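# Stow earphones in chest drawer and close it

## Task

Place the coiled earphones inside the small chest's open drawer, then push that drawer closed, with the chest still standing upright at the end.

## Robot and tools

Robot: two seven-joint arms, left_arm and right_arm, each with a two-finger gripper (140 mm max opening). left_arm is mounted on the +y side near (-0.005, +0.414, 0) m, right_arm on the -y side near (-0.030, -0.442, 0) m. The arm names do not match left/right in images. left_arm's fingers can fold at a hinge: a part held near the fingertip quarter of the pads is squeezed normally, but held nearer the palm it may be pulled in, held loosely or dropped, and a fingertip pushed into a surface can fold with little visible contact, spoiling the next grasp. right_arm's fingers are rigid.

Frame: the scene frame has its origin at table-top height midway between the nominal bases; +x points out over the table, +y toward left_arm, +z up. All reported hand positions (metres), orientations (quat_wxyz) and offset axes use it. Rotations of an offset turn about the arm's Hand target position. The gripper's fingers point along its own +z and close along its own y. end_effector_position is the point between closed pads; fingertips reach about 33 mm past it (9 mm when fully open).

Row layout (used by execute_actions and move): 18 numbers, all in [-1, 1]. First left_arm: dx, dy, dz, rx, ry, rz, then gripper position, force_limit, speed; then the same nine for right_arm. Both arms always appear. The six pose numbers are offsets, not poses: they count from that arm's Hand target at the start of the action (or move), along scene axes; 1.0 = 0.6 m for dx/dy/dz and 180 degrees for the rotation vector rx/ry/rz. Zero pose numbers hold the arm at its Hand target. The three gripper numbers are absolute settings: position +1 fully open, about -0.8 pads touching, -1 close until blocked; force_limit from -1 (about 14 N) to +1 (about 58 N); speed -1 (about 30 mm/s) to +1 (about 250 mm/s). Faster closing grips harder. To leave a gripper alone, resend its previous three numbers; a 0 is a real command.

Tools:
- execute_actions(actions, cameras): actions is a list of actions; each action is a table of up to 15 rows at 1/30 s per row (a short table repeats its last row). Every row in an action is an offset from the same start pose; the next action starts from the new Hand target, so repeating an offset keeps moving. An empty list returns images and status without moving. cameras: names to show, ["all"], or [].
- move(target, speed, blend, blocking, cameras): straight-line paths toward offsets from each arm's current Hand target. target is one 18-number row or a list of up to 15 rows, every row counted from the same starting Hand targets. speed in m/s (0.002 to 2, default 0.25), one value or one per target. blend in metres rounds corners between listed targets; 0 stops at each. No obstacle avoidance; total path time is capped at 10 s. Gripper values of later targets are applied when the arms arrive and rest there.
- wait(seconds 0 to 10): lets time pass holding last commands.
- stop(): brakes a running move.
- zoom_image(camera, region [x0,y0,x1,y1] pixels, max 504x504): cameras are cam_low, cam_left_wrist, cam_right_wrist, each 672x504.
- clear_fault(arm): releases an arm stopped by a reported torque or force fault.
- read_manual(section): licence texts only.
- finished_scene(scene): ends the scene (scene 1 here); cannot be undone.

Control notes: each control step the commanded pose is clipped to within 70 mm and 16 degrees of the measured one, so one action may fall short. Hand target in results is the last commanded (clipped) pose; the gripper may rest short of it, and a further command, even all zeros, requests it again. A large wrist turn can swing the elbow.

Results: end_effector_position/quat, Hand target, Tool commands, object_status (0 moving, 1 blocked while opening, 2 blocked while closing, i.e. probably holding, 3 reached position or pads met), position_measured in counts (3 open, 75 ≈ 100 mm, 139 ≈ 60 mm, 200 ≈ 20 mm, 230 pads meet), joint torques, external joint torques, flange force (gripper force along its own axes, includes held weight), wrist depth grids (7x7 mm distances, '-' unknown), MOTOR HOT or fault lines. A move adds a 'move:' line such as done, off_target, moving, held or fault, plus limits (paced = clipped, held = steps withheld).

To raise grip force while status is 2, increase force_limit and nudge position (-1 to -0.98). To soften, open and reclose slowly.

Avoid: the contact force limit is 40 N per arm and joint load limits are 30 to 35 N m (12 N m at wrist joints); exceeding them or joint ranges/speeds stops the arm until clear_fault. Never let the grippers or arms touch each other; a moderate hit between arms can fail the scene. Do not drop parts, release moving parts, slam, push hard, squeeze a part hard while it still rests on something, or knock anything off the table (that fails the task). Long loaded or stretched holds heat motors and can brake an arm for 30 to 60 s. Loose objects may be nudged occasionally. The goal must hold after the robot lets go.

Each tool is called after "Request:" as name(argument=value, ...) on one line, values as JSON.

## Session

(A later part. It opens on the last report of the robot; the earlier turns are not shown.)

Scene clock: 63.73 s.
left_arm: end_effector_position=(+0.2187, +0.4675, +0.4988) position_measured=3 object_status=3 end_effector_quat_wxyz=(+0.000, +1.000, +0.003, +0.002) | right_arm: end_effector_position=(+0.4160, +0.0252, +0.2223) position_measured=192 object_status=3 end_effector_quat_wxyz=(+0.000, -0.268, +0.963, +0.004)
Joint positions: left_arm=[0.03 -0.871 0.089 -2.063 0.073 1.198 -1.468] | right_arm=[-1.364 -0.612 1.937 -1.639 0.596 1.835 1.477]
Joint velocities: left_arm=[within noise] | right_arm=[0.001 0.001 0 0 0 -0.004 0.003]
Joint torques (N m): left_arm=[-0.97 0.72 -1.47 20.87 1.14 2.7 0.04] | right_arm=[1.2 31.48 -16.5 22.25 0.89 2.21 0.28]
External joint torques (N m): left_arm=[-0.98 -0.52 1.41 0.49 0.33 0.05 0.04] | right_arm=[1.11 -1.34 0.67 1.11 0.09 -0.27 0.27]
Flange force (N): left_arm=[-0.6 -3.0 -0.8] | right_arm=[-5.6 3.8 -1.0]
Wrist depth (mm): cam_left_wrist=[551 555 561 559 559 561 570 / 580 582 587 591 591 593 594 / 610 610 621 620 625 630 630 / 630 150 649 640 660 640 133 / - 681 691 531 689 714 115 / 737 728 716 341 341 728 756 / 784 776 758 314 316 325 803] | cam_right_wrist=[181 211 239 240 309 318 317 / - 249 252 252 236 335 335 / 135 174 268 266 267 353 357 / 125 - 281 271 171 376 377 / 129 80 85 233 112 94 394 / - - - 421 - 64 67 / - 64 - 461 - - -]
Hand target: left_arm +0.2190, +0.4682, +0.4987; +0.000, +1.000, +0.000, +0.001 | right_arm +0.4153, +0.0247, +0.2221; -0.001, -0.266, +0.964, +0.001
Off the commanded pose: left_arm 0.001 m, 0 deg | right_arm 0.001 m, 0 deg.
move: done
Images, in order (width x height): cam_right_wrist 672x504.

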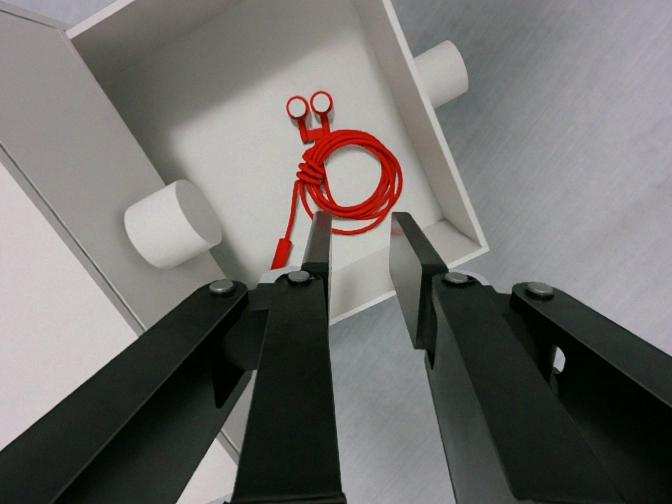

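Request:
move(target=[[0,0,0,0,0,0,1,1,1,0,0,0.163,0,0,0,-0.5,-0.5,-1],[0,0,0,0,0,0,1,1,1,-0.284,0.094,0.163,-0.0014,-0.1577,-0.3433,-1,-0.5,0]], speed=[0.15,0.3], blend=[0.02,0], cameras=["cam_right_wrist"])

Request:
zoom_image(camera="cam_right_wrist", region=[150, 50, 550, 400])

Scene clock: 68.87 s.
left_arm: end_effector_position=(+0.2187, +0.4675, +0.4988) position_measured=3 object_status=3 end_effector_quat_wxyz=(+0.000, +1.000, +0.003, +0.002) | right_arm: end_effector_position=(+0.2455, +0.0806, +0.3206) position_measured=233 object_status=3 end_effector_quat_wxyz=(+0.225, +0.267, +0.935, -0.063)
Joint positions: left_arm=[0.03 -0.871 0.089 -2.063 0.073 1.198 -1.468] | right_arm=[-0.757 -1.246 1.272 -1.594 0.783 1.478 2.716]
Joint velocities: left_arm=[within noise] | right_arm=[0.001 0.001 0.001 0 0 0.001 0.004]
Joint torques (N m): left_arm=[-0.88 0.67 -1.44 20.91 1.14 2.7 0.08] | right_arm=[0.46 33.71 -27.78 7.26 -0.29 2.55 0.21]
External joint torques (N m): left_arm=[-0.87 -0.71 1.47 0.6 0.34 0.05 0.08] | right_arm=[0.31 -1.05 1.7 0.66 0.04 -0.17 0.23]
Flange force (N): left_arm=[-1.0 -3.1 -0.9] | right_arm=[2.5 3.8 0.3]
Wrist depth (mm): cam_left_wrist=[550 555 560 557 564 571 568 / 575 585 587 588 590 597 594 / 608 611 613 618 620 626 630 / 635 150 651 640 662 647 133 / - 681 693 527 689 710 115 / 737 725 728 342 341 730 758 / 781 773 758 313 316 325 803] | cam_right_wrist=[387 384 380 379 376 376 373 / 439 436 429 429 427 424 425 / 505 504 487 380 466 490 487 / 600 605 574 132 454 581 577 / 751 685 81 93 93 94 721 / - - - 63 - 67 62 / - - 65 - - - 57]
Hand target: left_arm +0.2190, +0.4682, +0.4987; +0.000, +1.000, +0.000, +0.001 | right_arm +0.2449, +0.0811, +0.3199; +0.224, +0.269, +0.935, -0.063
Off the commanded pose: left_arm 0.001 m, 0 deg | right_arm 0.001 m, 0 deg.
move: done
Images, in order (width x height): cam_right_wrist 672x504.

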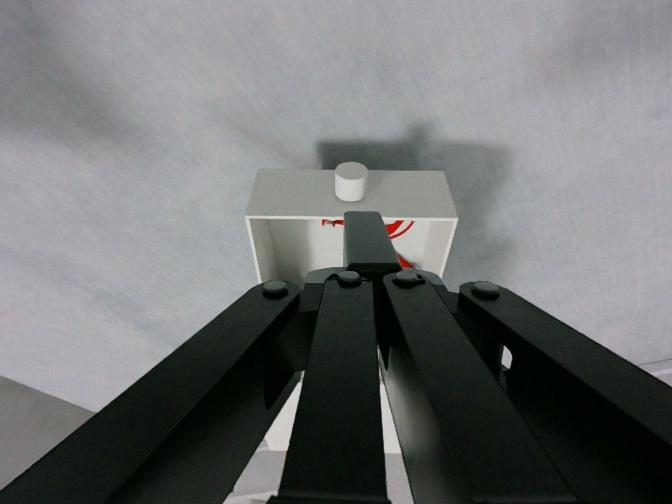

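Scaled by 1.260 from the camera's 672x504 image, which has a finer 960x720 frame.

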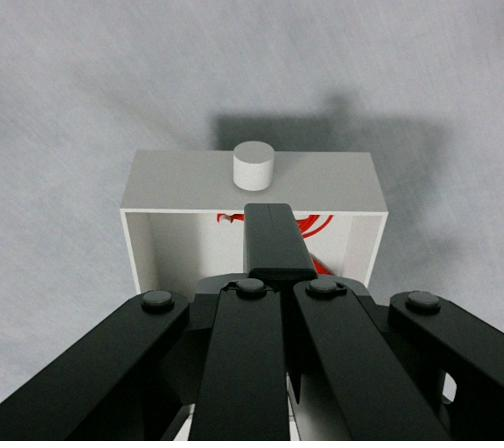

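Request:
move(target=[[0,0,0,0,0,0,1,1,1,0,0,-0.283,0,0,0,-1,-0.5,0],[0,0,0,0,0,0,1,1,1,0.1413,-0.0883,-0.283,0,0,0,-1,-0.5,0]], speed=[0.2,0.07], cameras=["cam_right_wrist","cam_low"])

Scene clock: 73.00 s.
left_arm: end_effector_position=(+0.2187, +0.4675, +0.4988) position_measured=3 object_status=3 end_effector_quat_wxyz=(+0.000, +1.000, +0.003, +0.002) | right_arm: end_effector_position=(+0.3288, +0.0284, +0.1503) position_measured=233 object_status=3 end_effector_quat_wxyz=(+0.225, +0.272, +0.934, -0.063)
Joint positions: left_arm=[0.03 -0.871 0.089 -2.063 0.073 1.198 -1.468] | right_arm=[-0.774 -1.415 1.485 -1.931 1.001 1.811 2.587]
Joint velocities: left_arm=[within noise] | right_arm=[-0.001 0 -0.001 0.001 0 0 -0.007]
Joint torques (N m): left_arm=[-0.93 0.69 -1.45 20.92 1.15 2.71 0.09] | right_arm=[0.56 30.74 -30.58 3.83 0.15 3.22 -0.11]
External joint torques (N m): left_arm=[-0.91 -0.63 1.43 0.57 0.34 0.05 0.09] | right_arm=[0.33 -0.31 1.92 -0.49 0.02 0.37 -0.1]
Flange force (N): left_arm=[-0.8 -3.1 -0.9] | right_arm=[1.3 -2.0 4.0]
Wrist depth (mm): cam_left_wrist=[552 552 555 561 561 564 571 / 575 585 588 585 594 596 597 / 608 611 616 628 626 625 630 / 631 150 651 642 654 654 133 / - 685 689 527 687 706 115 / 735 725 714 342 340 735 763 / 781 776 753 315 318 324 803] | cam_right_wrist=[221 220 219 218 217 216 217 / 251 251 249 248 246 246 245 / 292 289 287 289 286 284 283 / 347 342 223 148 221 315 335 / 427 406 81 93 93 94 411 / - - - 63 - 67 62 / - - 65 - - - 57]
Hand target: left_arm +0.2190, +0.4682, +0.4987; +0.000, +1.000, +0.000, +0.001 | right_arm +0.3296, +0.0282, +0.1501; +0.224, +0.269, +0.935, -0.063
Off the commanded pose: left_arm 0.001 m, 0 deg | right_arm 0.001 m, 0 deg.
move: done
Images, in order (width x height): cam_low 672x504, cam_right_wrist 672x504.

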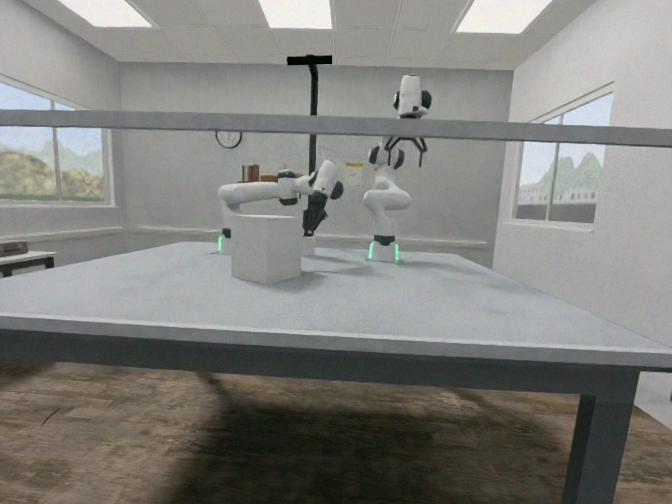

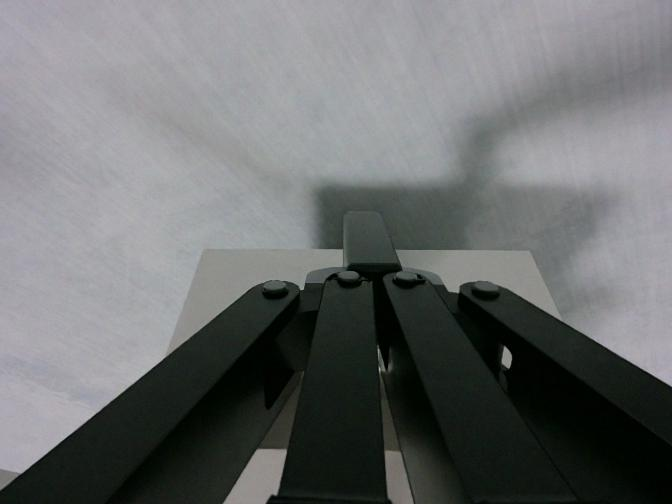

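Request:
move(target=[0,0,0,0,0,0,1,1,1,0.0848,-0.053,0,0,0,0,-1,-0.5,0], speed=0.07, cameras=["cam_right_wrist","cam_low"])

Request:
zoom_image(camera="cam_low", region=[220, 150, 370, 300])

Scene clock: 74.93 s.
left_arm: end_effector_position=(+0.2187, +0.4675, +0.4988) position_measured=3 object_status=3 end_effector_quat_wxyz=(+0.000, +1.000, +0.003, +0.002) | right_arm: end_effector_position=(+0.3799, -0.0039, +0.1503) position_measured=233 object_status=3 end_effector_quat_wxyz=(+0.225, +0.272, +0.933, -0.064)
Joint positions: left_arm=[0.03 -0.871 0.089 -2.063 0.073 1.198 -1.468] | right_arm=[-0.859 -1.391 1.501 -1.958 1.009 1.877 2.493]
Joint velocities: left_arm=[within noise] | right_arm=[-0.001 -0.001 -0.001 0.001 0.002 0 -0.005]
Joint torques (N m): left_arm=[-0.94 0.68 -1.5 20.89 1.15 2.69 0.1] | right_arm=[0.52 30.07 -30.45 4.65 0.26 3.3 -0.04]
External joint torques (N m): left_arm=[-0.95 -0.46 1.39 0.41 0.33 0.02 0.1] | right_arm=[0.47 -0.43 2.1 -0.17 0.03 0.35 -0.03]
Flange force (N): left_arm=[-0.6 -3.0 -0.7] | right_arm=[2.0 -0.9 3.9]
Wrist depth (mm): cam_left_wrist=[555 556 561 557 557 567 567 / 580 585 587 588 590 593 597 / 608 610 613 618 625 620 628 / 630 150 647 647 652 654 133 / - 681 685 528 687 706 115 / 739 723 725 343 342 728 758 / 779 781 766 313 316 324 808] | cam_right_wrist=[222 221 220 218 217 217 217 / 251 250 249 247 247 247 245 / 291 290 288 286 286 288 283 / 347 346 224 149 221 311 333 / 431 409 80 93 93 94 412 / - - - 63 - 67 62 / - - 65 - - - 57]
Hand target: left_arm +0.2190, +0.4682, +0.4987; +0.000, +1.000, +0.000, +0.001 | right_arm +0.3805, -0.0036, +0.1501; +0.224, +0.269, +0.935, -0.063
Off the commanded pose: left_arm 0.001 m, 0 deg | right_arm 0.001 m, 0 deg.
move: done
Images, in order (width x height): cam_low 672x504, cam_right_wrist 672x504.

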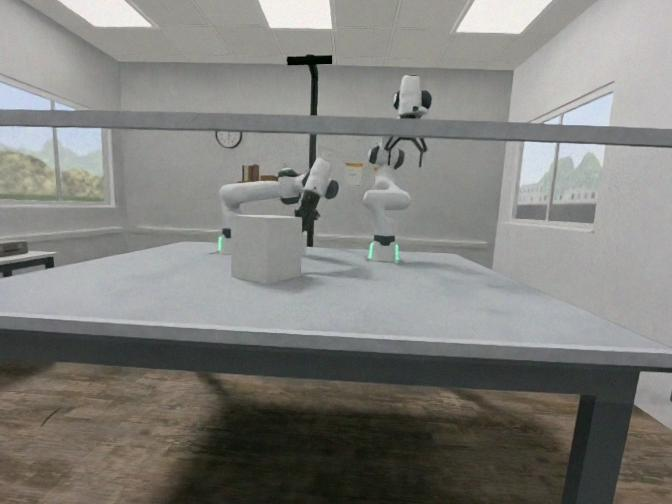

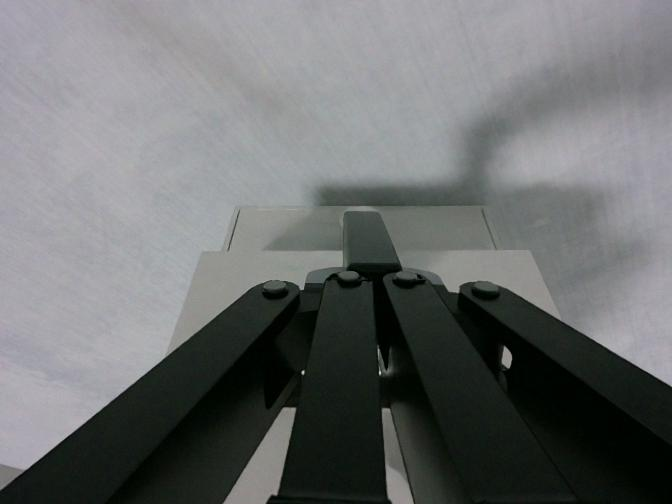

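Scaled by 3.360 from the camera's 672x504 image, which has a finer 960x720 frame.

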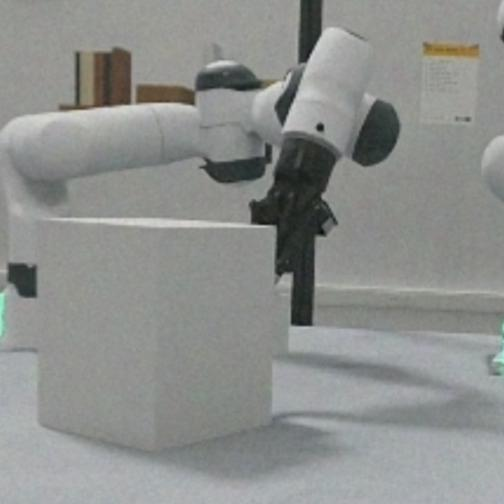

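Request:
move(target=[0,0,0,0,0,0,1,1,1,0.0283,-0.0177,0,0,0,0,-1,-0.5,0], speed=0.05, cameras=["cam_right_wrist"])

Request:
move(target=[0,0,0,0,0,0,1,1,1,0.0184,-0.0115,0,0,0,0,-1,-0.5,0], speed=0.04, cameras=["cam_right_wrist","cam_low"])

Request:
zoom_image(camera="cam_low", region=[220, 150, 370, 300])

Scene clock: 76.23 s.
left_arm: end_effector_position=(+0.2187, +0.4675, +0.4988) position_measured=3 object_status=3 end_effector_quat_wxyz=(+0.000, +1.000, +0.003, +0.002) | right_arm: end_effector_position=(+0.3965, -0.0140, +0.1504) position_measured=233 object_status=3 end_effector_quat_wxyz=(+0.225, +0.271, +0.934, -0.064)
Joint positions: left_arm=[0.03 -0.871 0.089 -2.063 0.073 1.198 -1.468] | right_arm=[-0.891 -1.382 1.507 -1.961 1.013 1.898 2.462]
Joint velocities: left_arm=[within noise] | right_arm=[0 0 0.001 0 0 0.002 -0.007]
Joint torques (N m): left_arm=[-0.91 0.67 -1.46 20.94 1.14 2.69 0.09] | right_arm=[0.27 30.04 -30.46 4.7 0.3 3.32 -0.1]
External joint torques (N m): left_arm=[-0.96 -0.58 1.37 0.56 0.32 0.04 0.09] | right_arm=[0.23 -0.33 2.04 -0.34 0.03 0.35 -0.08]
Flange force (N): left_arm=[-0.7 -2.9 -1.0] | right_arm=[1.5 -1.0 4.1]
Wrist depth (mm): cam_left_wrist=[550 551 555 557 560 571 570 / 575 578 585 587 587 593 599 / 607 615 613 623 618 625 628 / 628 150 652 647 654 649 133 / - 685 695 531 685 704 115 / 732 732 725 342 340 735 758 / 789 771 763 314 316 324 808] | cam_right_wrist=[222 219 219 217 218 217 217 / 252 252 250 249 248 246 246 / 292 291 280 273 277 285 283 / 348 344 223 149 219 261 336 / 429 408 81 93 93 94 411 / - - - 63 - 67 62 / - - 65 - - - 57]
Hand target: left_arm +0.2190, +0.4682, +0.4987; +0.000, +1.000, +0.000, +0.001 | right_arm +0.3975, -0.0143, +0.1501; +0.224, +0.269, +0.935, -0.063
Off the commanded pose: left_arm 0.001 m, 0 deg | right_arm 0.001 m, 0 deg.
move: done
Images, in order (width x height): cam_right_wrist 672x504.

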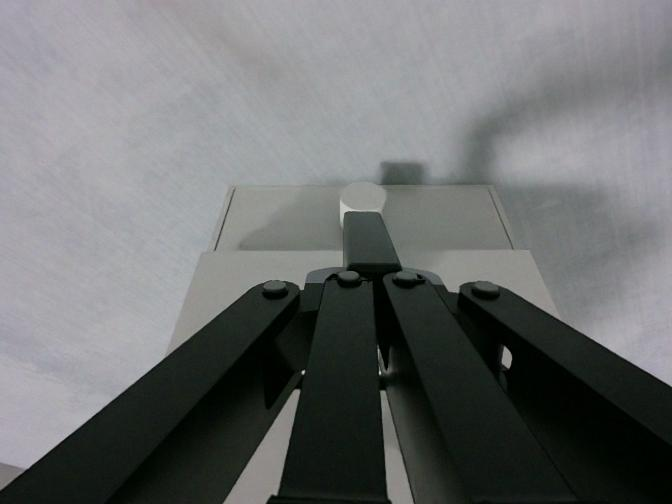

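Scene clock: 77.23 s.
left_arm: end_effector_position=(+0.2187, +0.4675, +0.4988) position_measured=3 object_status=3 end_effector_quat_wxyz=(+0.000, +1.000, +0.003, +0.002) | right_arm: end_effector_position=(+0.4074, -0.0207, +0.1504) position_measured=233 object_status=3 end_effector_quat_wxyz=(+0.225, +0.271, +0.934, -0.064)
Joint positions: left_arm=[0.03 -0.871 0.089 -2.063 0.073 1.198 -1.468] | right_arm=[-0.913 -1.376 1.511 -1.961 1.015 1.911 2.443]
Joint velocities: left_arm=[within noise] | right_arm=[-0.001 -0.002 0 -0.001 -0.001 0.002 -0.006]
Joint torques (N m): left_arm=[-0.92 0.69 -1.44 20.91 1.14 2.7 0.07] | right_arm=[0.07 29.95 -30.41 4.79 0.36 3.32 -0.05]
External joint torques (N m): left_arm=[-0.92 -0.68 1.45 0.56 0.33 0.04 0.07] | right_arm=[-0.02 -0.29 1.86 -0.34 0.06 0.36 -0.03]
Flange force (N): left_arm=[-0.9 -3.1 -0.8] | right_arm=[1.1 -0.4 4.0]
Wrist depth (mm): cam_left_wrist=[552 553 559 560 557 566 577 / 578 581 588 584 590 593 599 / 611 611 613 631 626 633 630 / 626 150 647 642 649 642 133 / - 677 691 534 689 716 115 / 732 723 721 343 342 728 766 / 786 773 753 314 316 323 -] | cam_right_wrist=[221 221 220 218 217 217 217 / 252 250 248 247 247 246 245 / 291 291 272 253 269 276 283 / 348 347 222 148 220 231 338 / 431 405 81 93 93 94 413 / - - - 63 - 67 62 / - - 65 - - - 57]
Hand target: left_arm +0.2190, +0.4682, +0.4987; +0.000, +1.000, +0.000, +0.001 | right_arm +0.4085, -0.0212, +0.1501; +0.224, +0.269, +0.935, -0.063
Off the commanded pose: left_arm 0.001 m, 0 deg | right_arm 0.001 m, 0 deg.
move: done
Images, in order (width x height): cam_low 672x504, cam_right_wrist 672x504.

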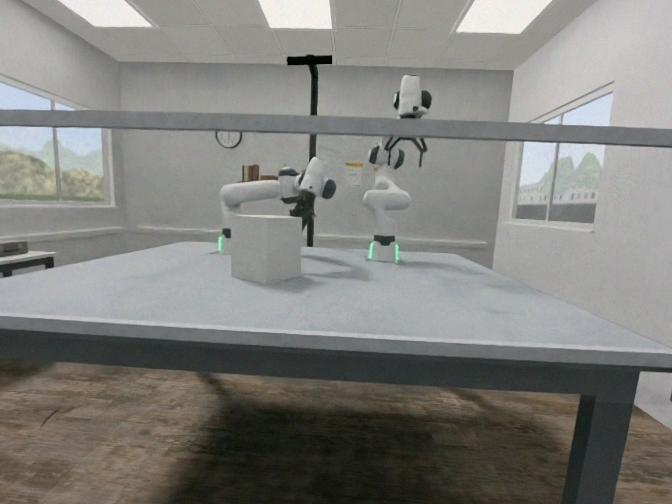

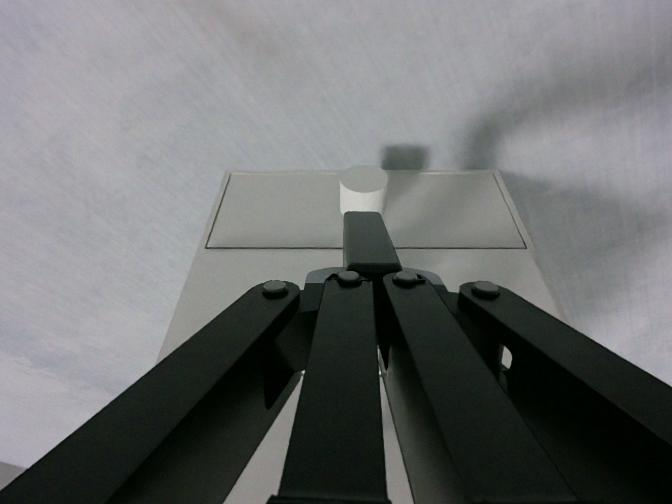

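Scaled by 3.360 from the camera's 672x504 image, which has a finer 960x720 frame.

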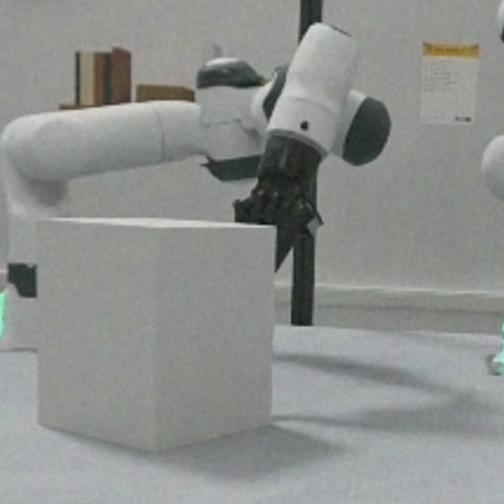

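Request:
move(target=[0,0,0,0,0,0,1,1,1,0.017,-0.0106,0,0,0,0,-1,-0.5,0], speed=0.03, cameras=["cam_right_wrist","cam_low"])

Request:
zoom_image(camera="cam_right_wrist", region=[150, 100, 550, 350])

Scene clock: 78.37 s.
left_arm: end_effector_position=(+0.2187, +0.4675, +0.4988) position_measured=3 object_status=3 end_effector_quat_wxyz=(+0.000, +1.000, +0.003, +0.002) | right_arm: end_effector_position=(+0.4115, -0.0222, +0.1505) position_measured=233 object_status=3 end_effector_quat_wxyz=(+0.221, +0.268, +0.936, -0.062)
Joint positions: left_arm=[0.03 -0.871 0.089 -2.063 0.073 1.198 -1.468] | right_arm=[-0.924 -1.369 1.512 -1.96 1.02 1.915 2.425]
Joint velocities: left_arm=[within noise] | right_arm=[0.002 0 0.001 0 0 0 -0.006]
Joint torques (N m): left_arm=[-0.97 0.73 -1.39 20.86 1.15 2.69 0.07] | right_arm=[-5.1 27.73 -29.18 3.23 0.09 4.45 -0.22]
External joint torques (N m): left_arm=[-0.97 -0.52 1.46 0.48 0.34 0.04 0.07] | right_arm=[-5.06 -2.58 3.2 -2.04 -0.23 1.47 -0.21]
Flange force (N): left_arm=[-0.6 -3.1 -0.8] | right_arm=[-4.8 6.0 13.7]
Wrist depth (mm): cam_left_wrist=[550 555 559 556 560 566 566 / 585 582 587 588 588 596 594 / 607 608 616 615 625 623 631 / 630 150 651 638 654 643 133 / - 689 693 533 685 714 115 / 735 730 721 345 341 735 756 / 781 781 753 313 316 326 811] | cam_right_wrist=[222 221 220 219 217 217 217 / 252 251 249 248 248 247 246 / 292 288 273 246 267 275 284 / 348 343 221 149 222 236 334 / 424 402 81 93 93 94 408 / - - - 63 - 67 62 / - - 65 - - - 57]
Hand target: left_arm +0.2190, +0.4682, +0.4987; +0.000, +1.000, +0.000, +0.001 | right_arm +0.4187, -0.0275, +0.1501; +0.224, +0.269, +0.935, -0.063
Off the commanded pose: left_arm 0.001 m, 0 deg | right_arm 0.009 m, 0 deg.
move: off_target (right_arm)
Images, in order (width x height): cam_low 672x504, cam_right_wrist 672x504.

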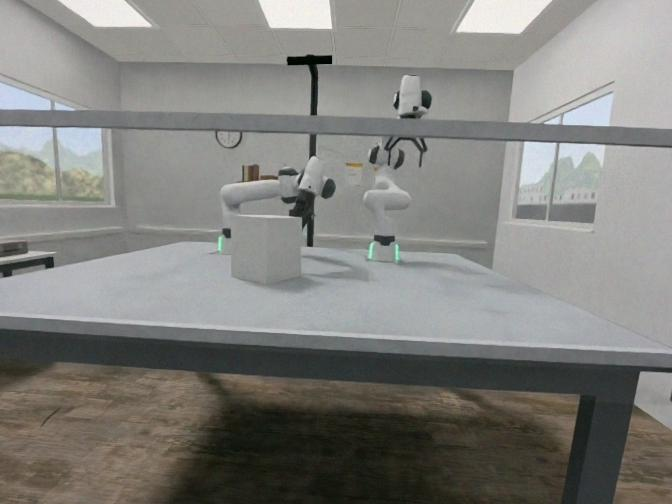

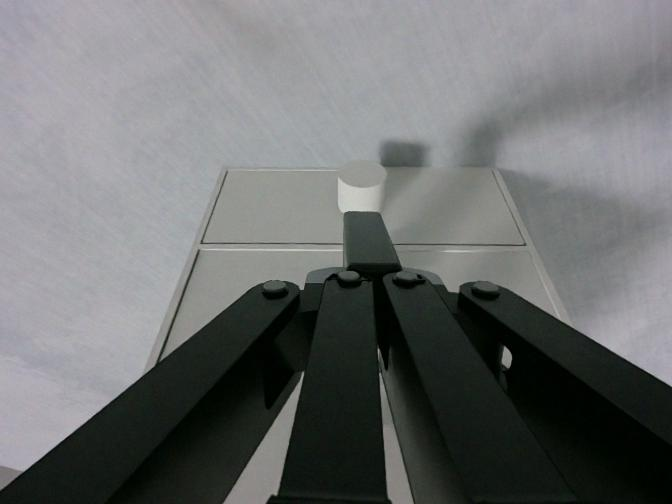

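Scaled by 1.260 from the camera's 672x504 image, which has a finer 960x720 frame.

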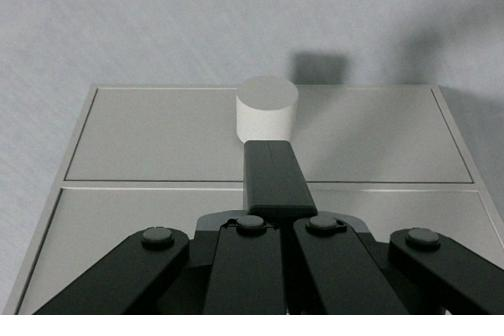

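Shut, flush with the frame. Retreat.

Request:
move(target=[0,0,0,0,0,0,1,1,1,-0.2,0.125,0.04,0,0,0,-1,-0.5,0], speed=0.15, cameras=["cam_right_wrist","cam_low"])

Scene clock: 80.57 s.
left_arm: end_effector_position=(+0.2187, +0.4675, +0.4988) position_measured=3 object_status=3 end_effector_quat_wxyz=(+0.000, +1.000, +0.003, +0.002) | right_arm: end_effector_position=(+0.2983, +0.0484, +0.1740) position_measured=233 object_status=3 end_effector_quat_wxyz=(+0.223, +0.266, +0.936, -0.062)
Joint positions: left_arm=[0.03 -0.871 0.089 -2.063 0.073 1.198 -1.468] | right_arm=[-0.736 -1.402 1.443 -1.888 0.969 1.745 2.625]
Joint velocities: left_arm=[within noise] | right_arm=[0.001 0.001 0 -0.001 0 -0.001 0.006]
Joint torques (N m): left_arm=[-0.92 0.73 -1.42 20.89 1.14 2.69 0.05] | right_arm=[0.23 29.76 -31.09 5.18 0.11 2.47 0.14]
External joint torques (N m): left_arm=[-0.92 -0.47 1.51 0.49 0.33 0.03 0.05] | right_arm=[0.24 -2.09 1.37 0.7 0.08 -0.34 0.16]
Flange force (N): left_arm=[-0.5 -3.2 -0.9] | right_arm=[2.9 2.5 2.0]
Wrist depth (mm): cam_left_wrist=[547 552 560 559 560 567 568 / 580 580 585 584 591 597 594 / 613 615 615 616 623 626 630 / 630 150 649 640 658 645 133 / - 689 683 532 683 714 115 / 735 723 723 343 341 728 761 / 784 773 766 314 317 325 800] | cam_right_wrist=[245 243 240 240 239 239 238 / 277 276 274 272 270 271 269 / 322 321 318 316 314 314 312 / 383 377 375 148 359 369 365 / 470 426 81 93 93 94 450 / - - - 63 - 67 62 / - - 65 - - - 57]
Hand target: left_arm +0.2190, +0.4682, +0.4987; +0.000, +1.000, +0.000, +0.001 | right_arm +0.2987, +0.0475, +0.1741; +0.224, +0.269, +0.935, -0.063
Off the commanded pose: left_arm 0.001 m, 0 deg | right_arm 0.001 m, 0 deg.
move: done
Images, in order (width x height): cam_low 672x504, cam_right_wrist 672x504.

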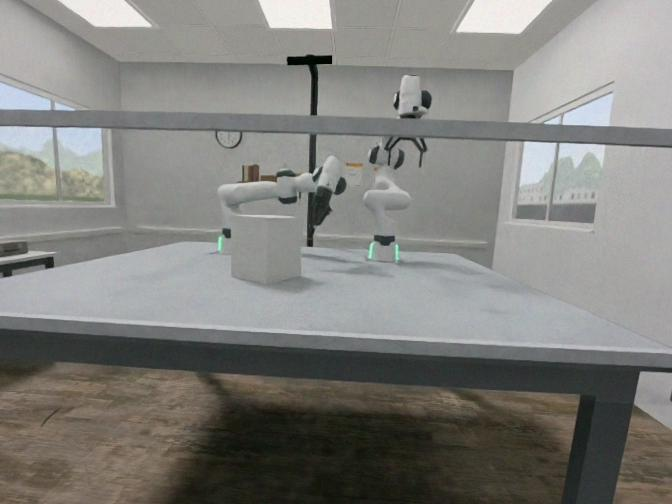

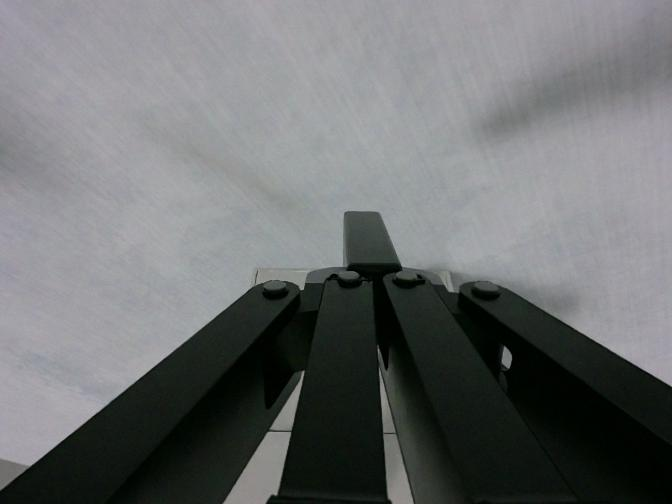

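Request:
finished_scene(scene=2)

The scene is finished: the task was done.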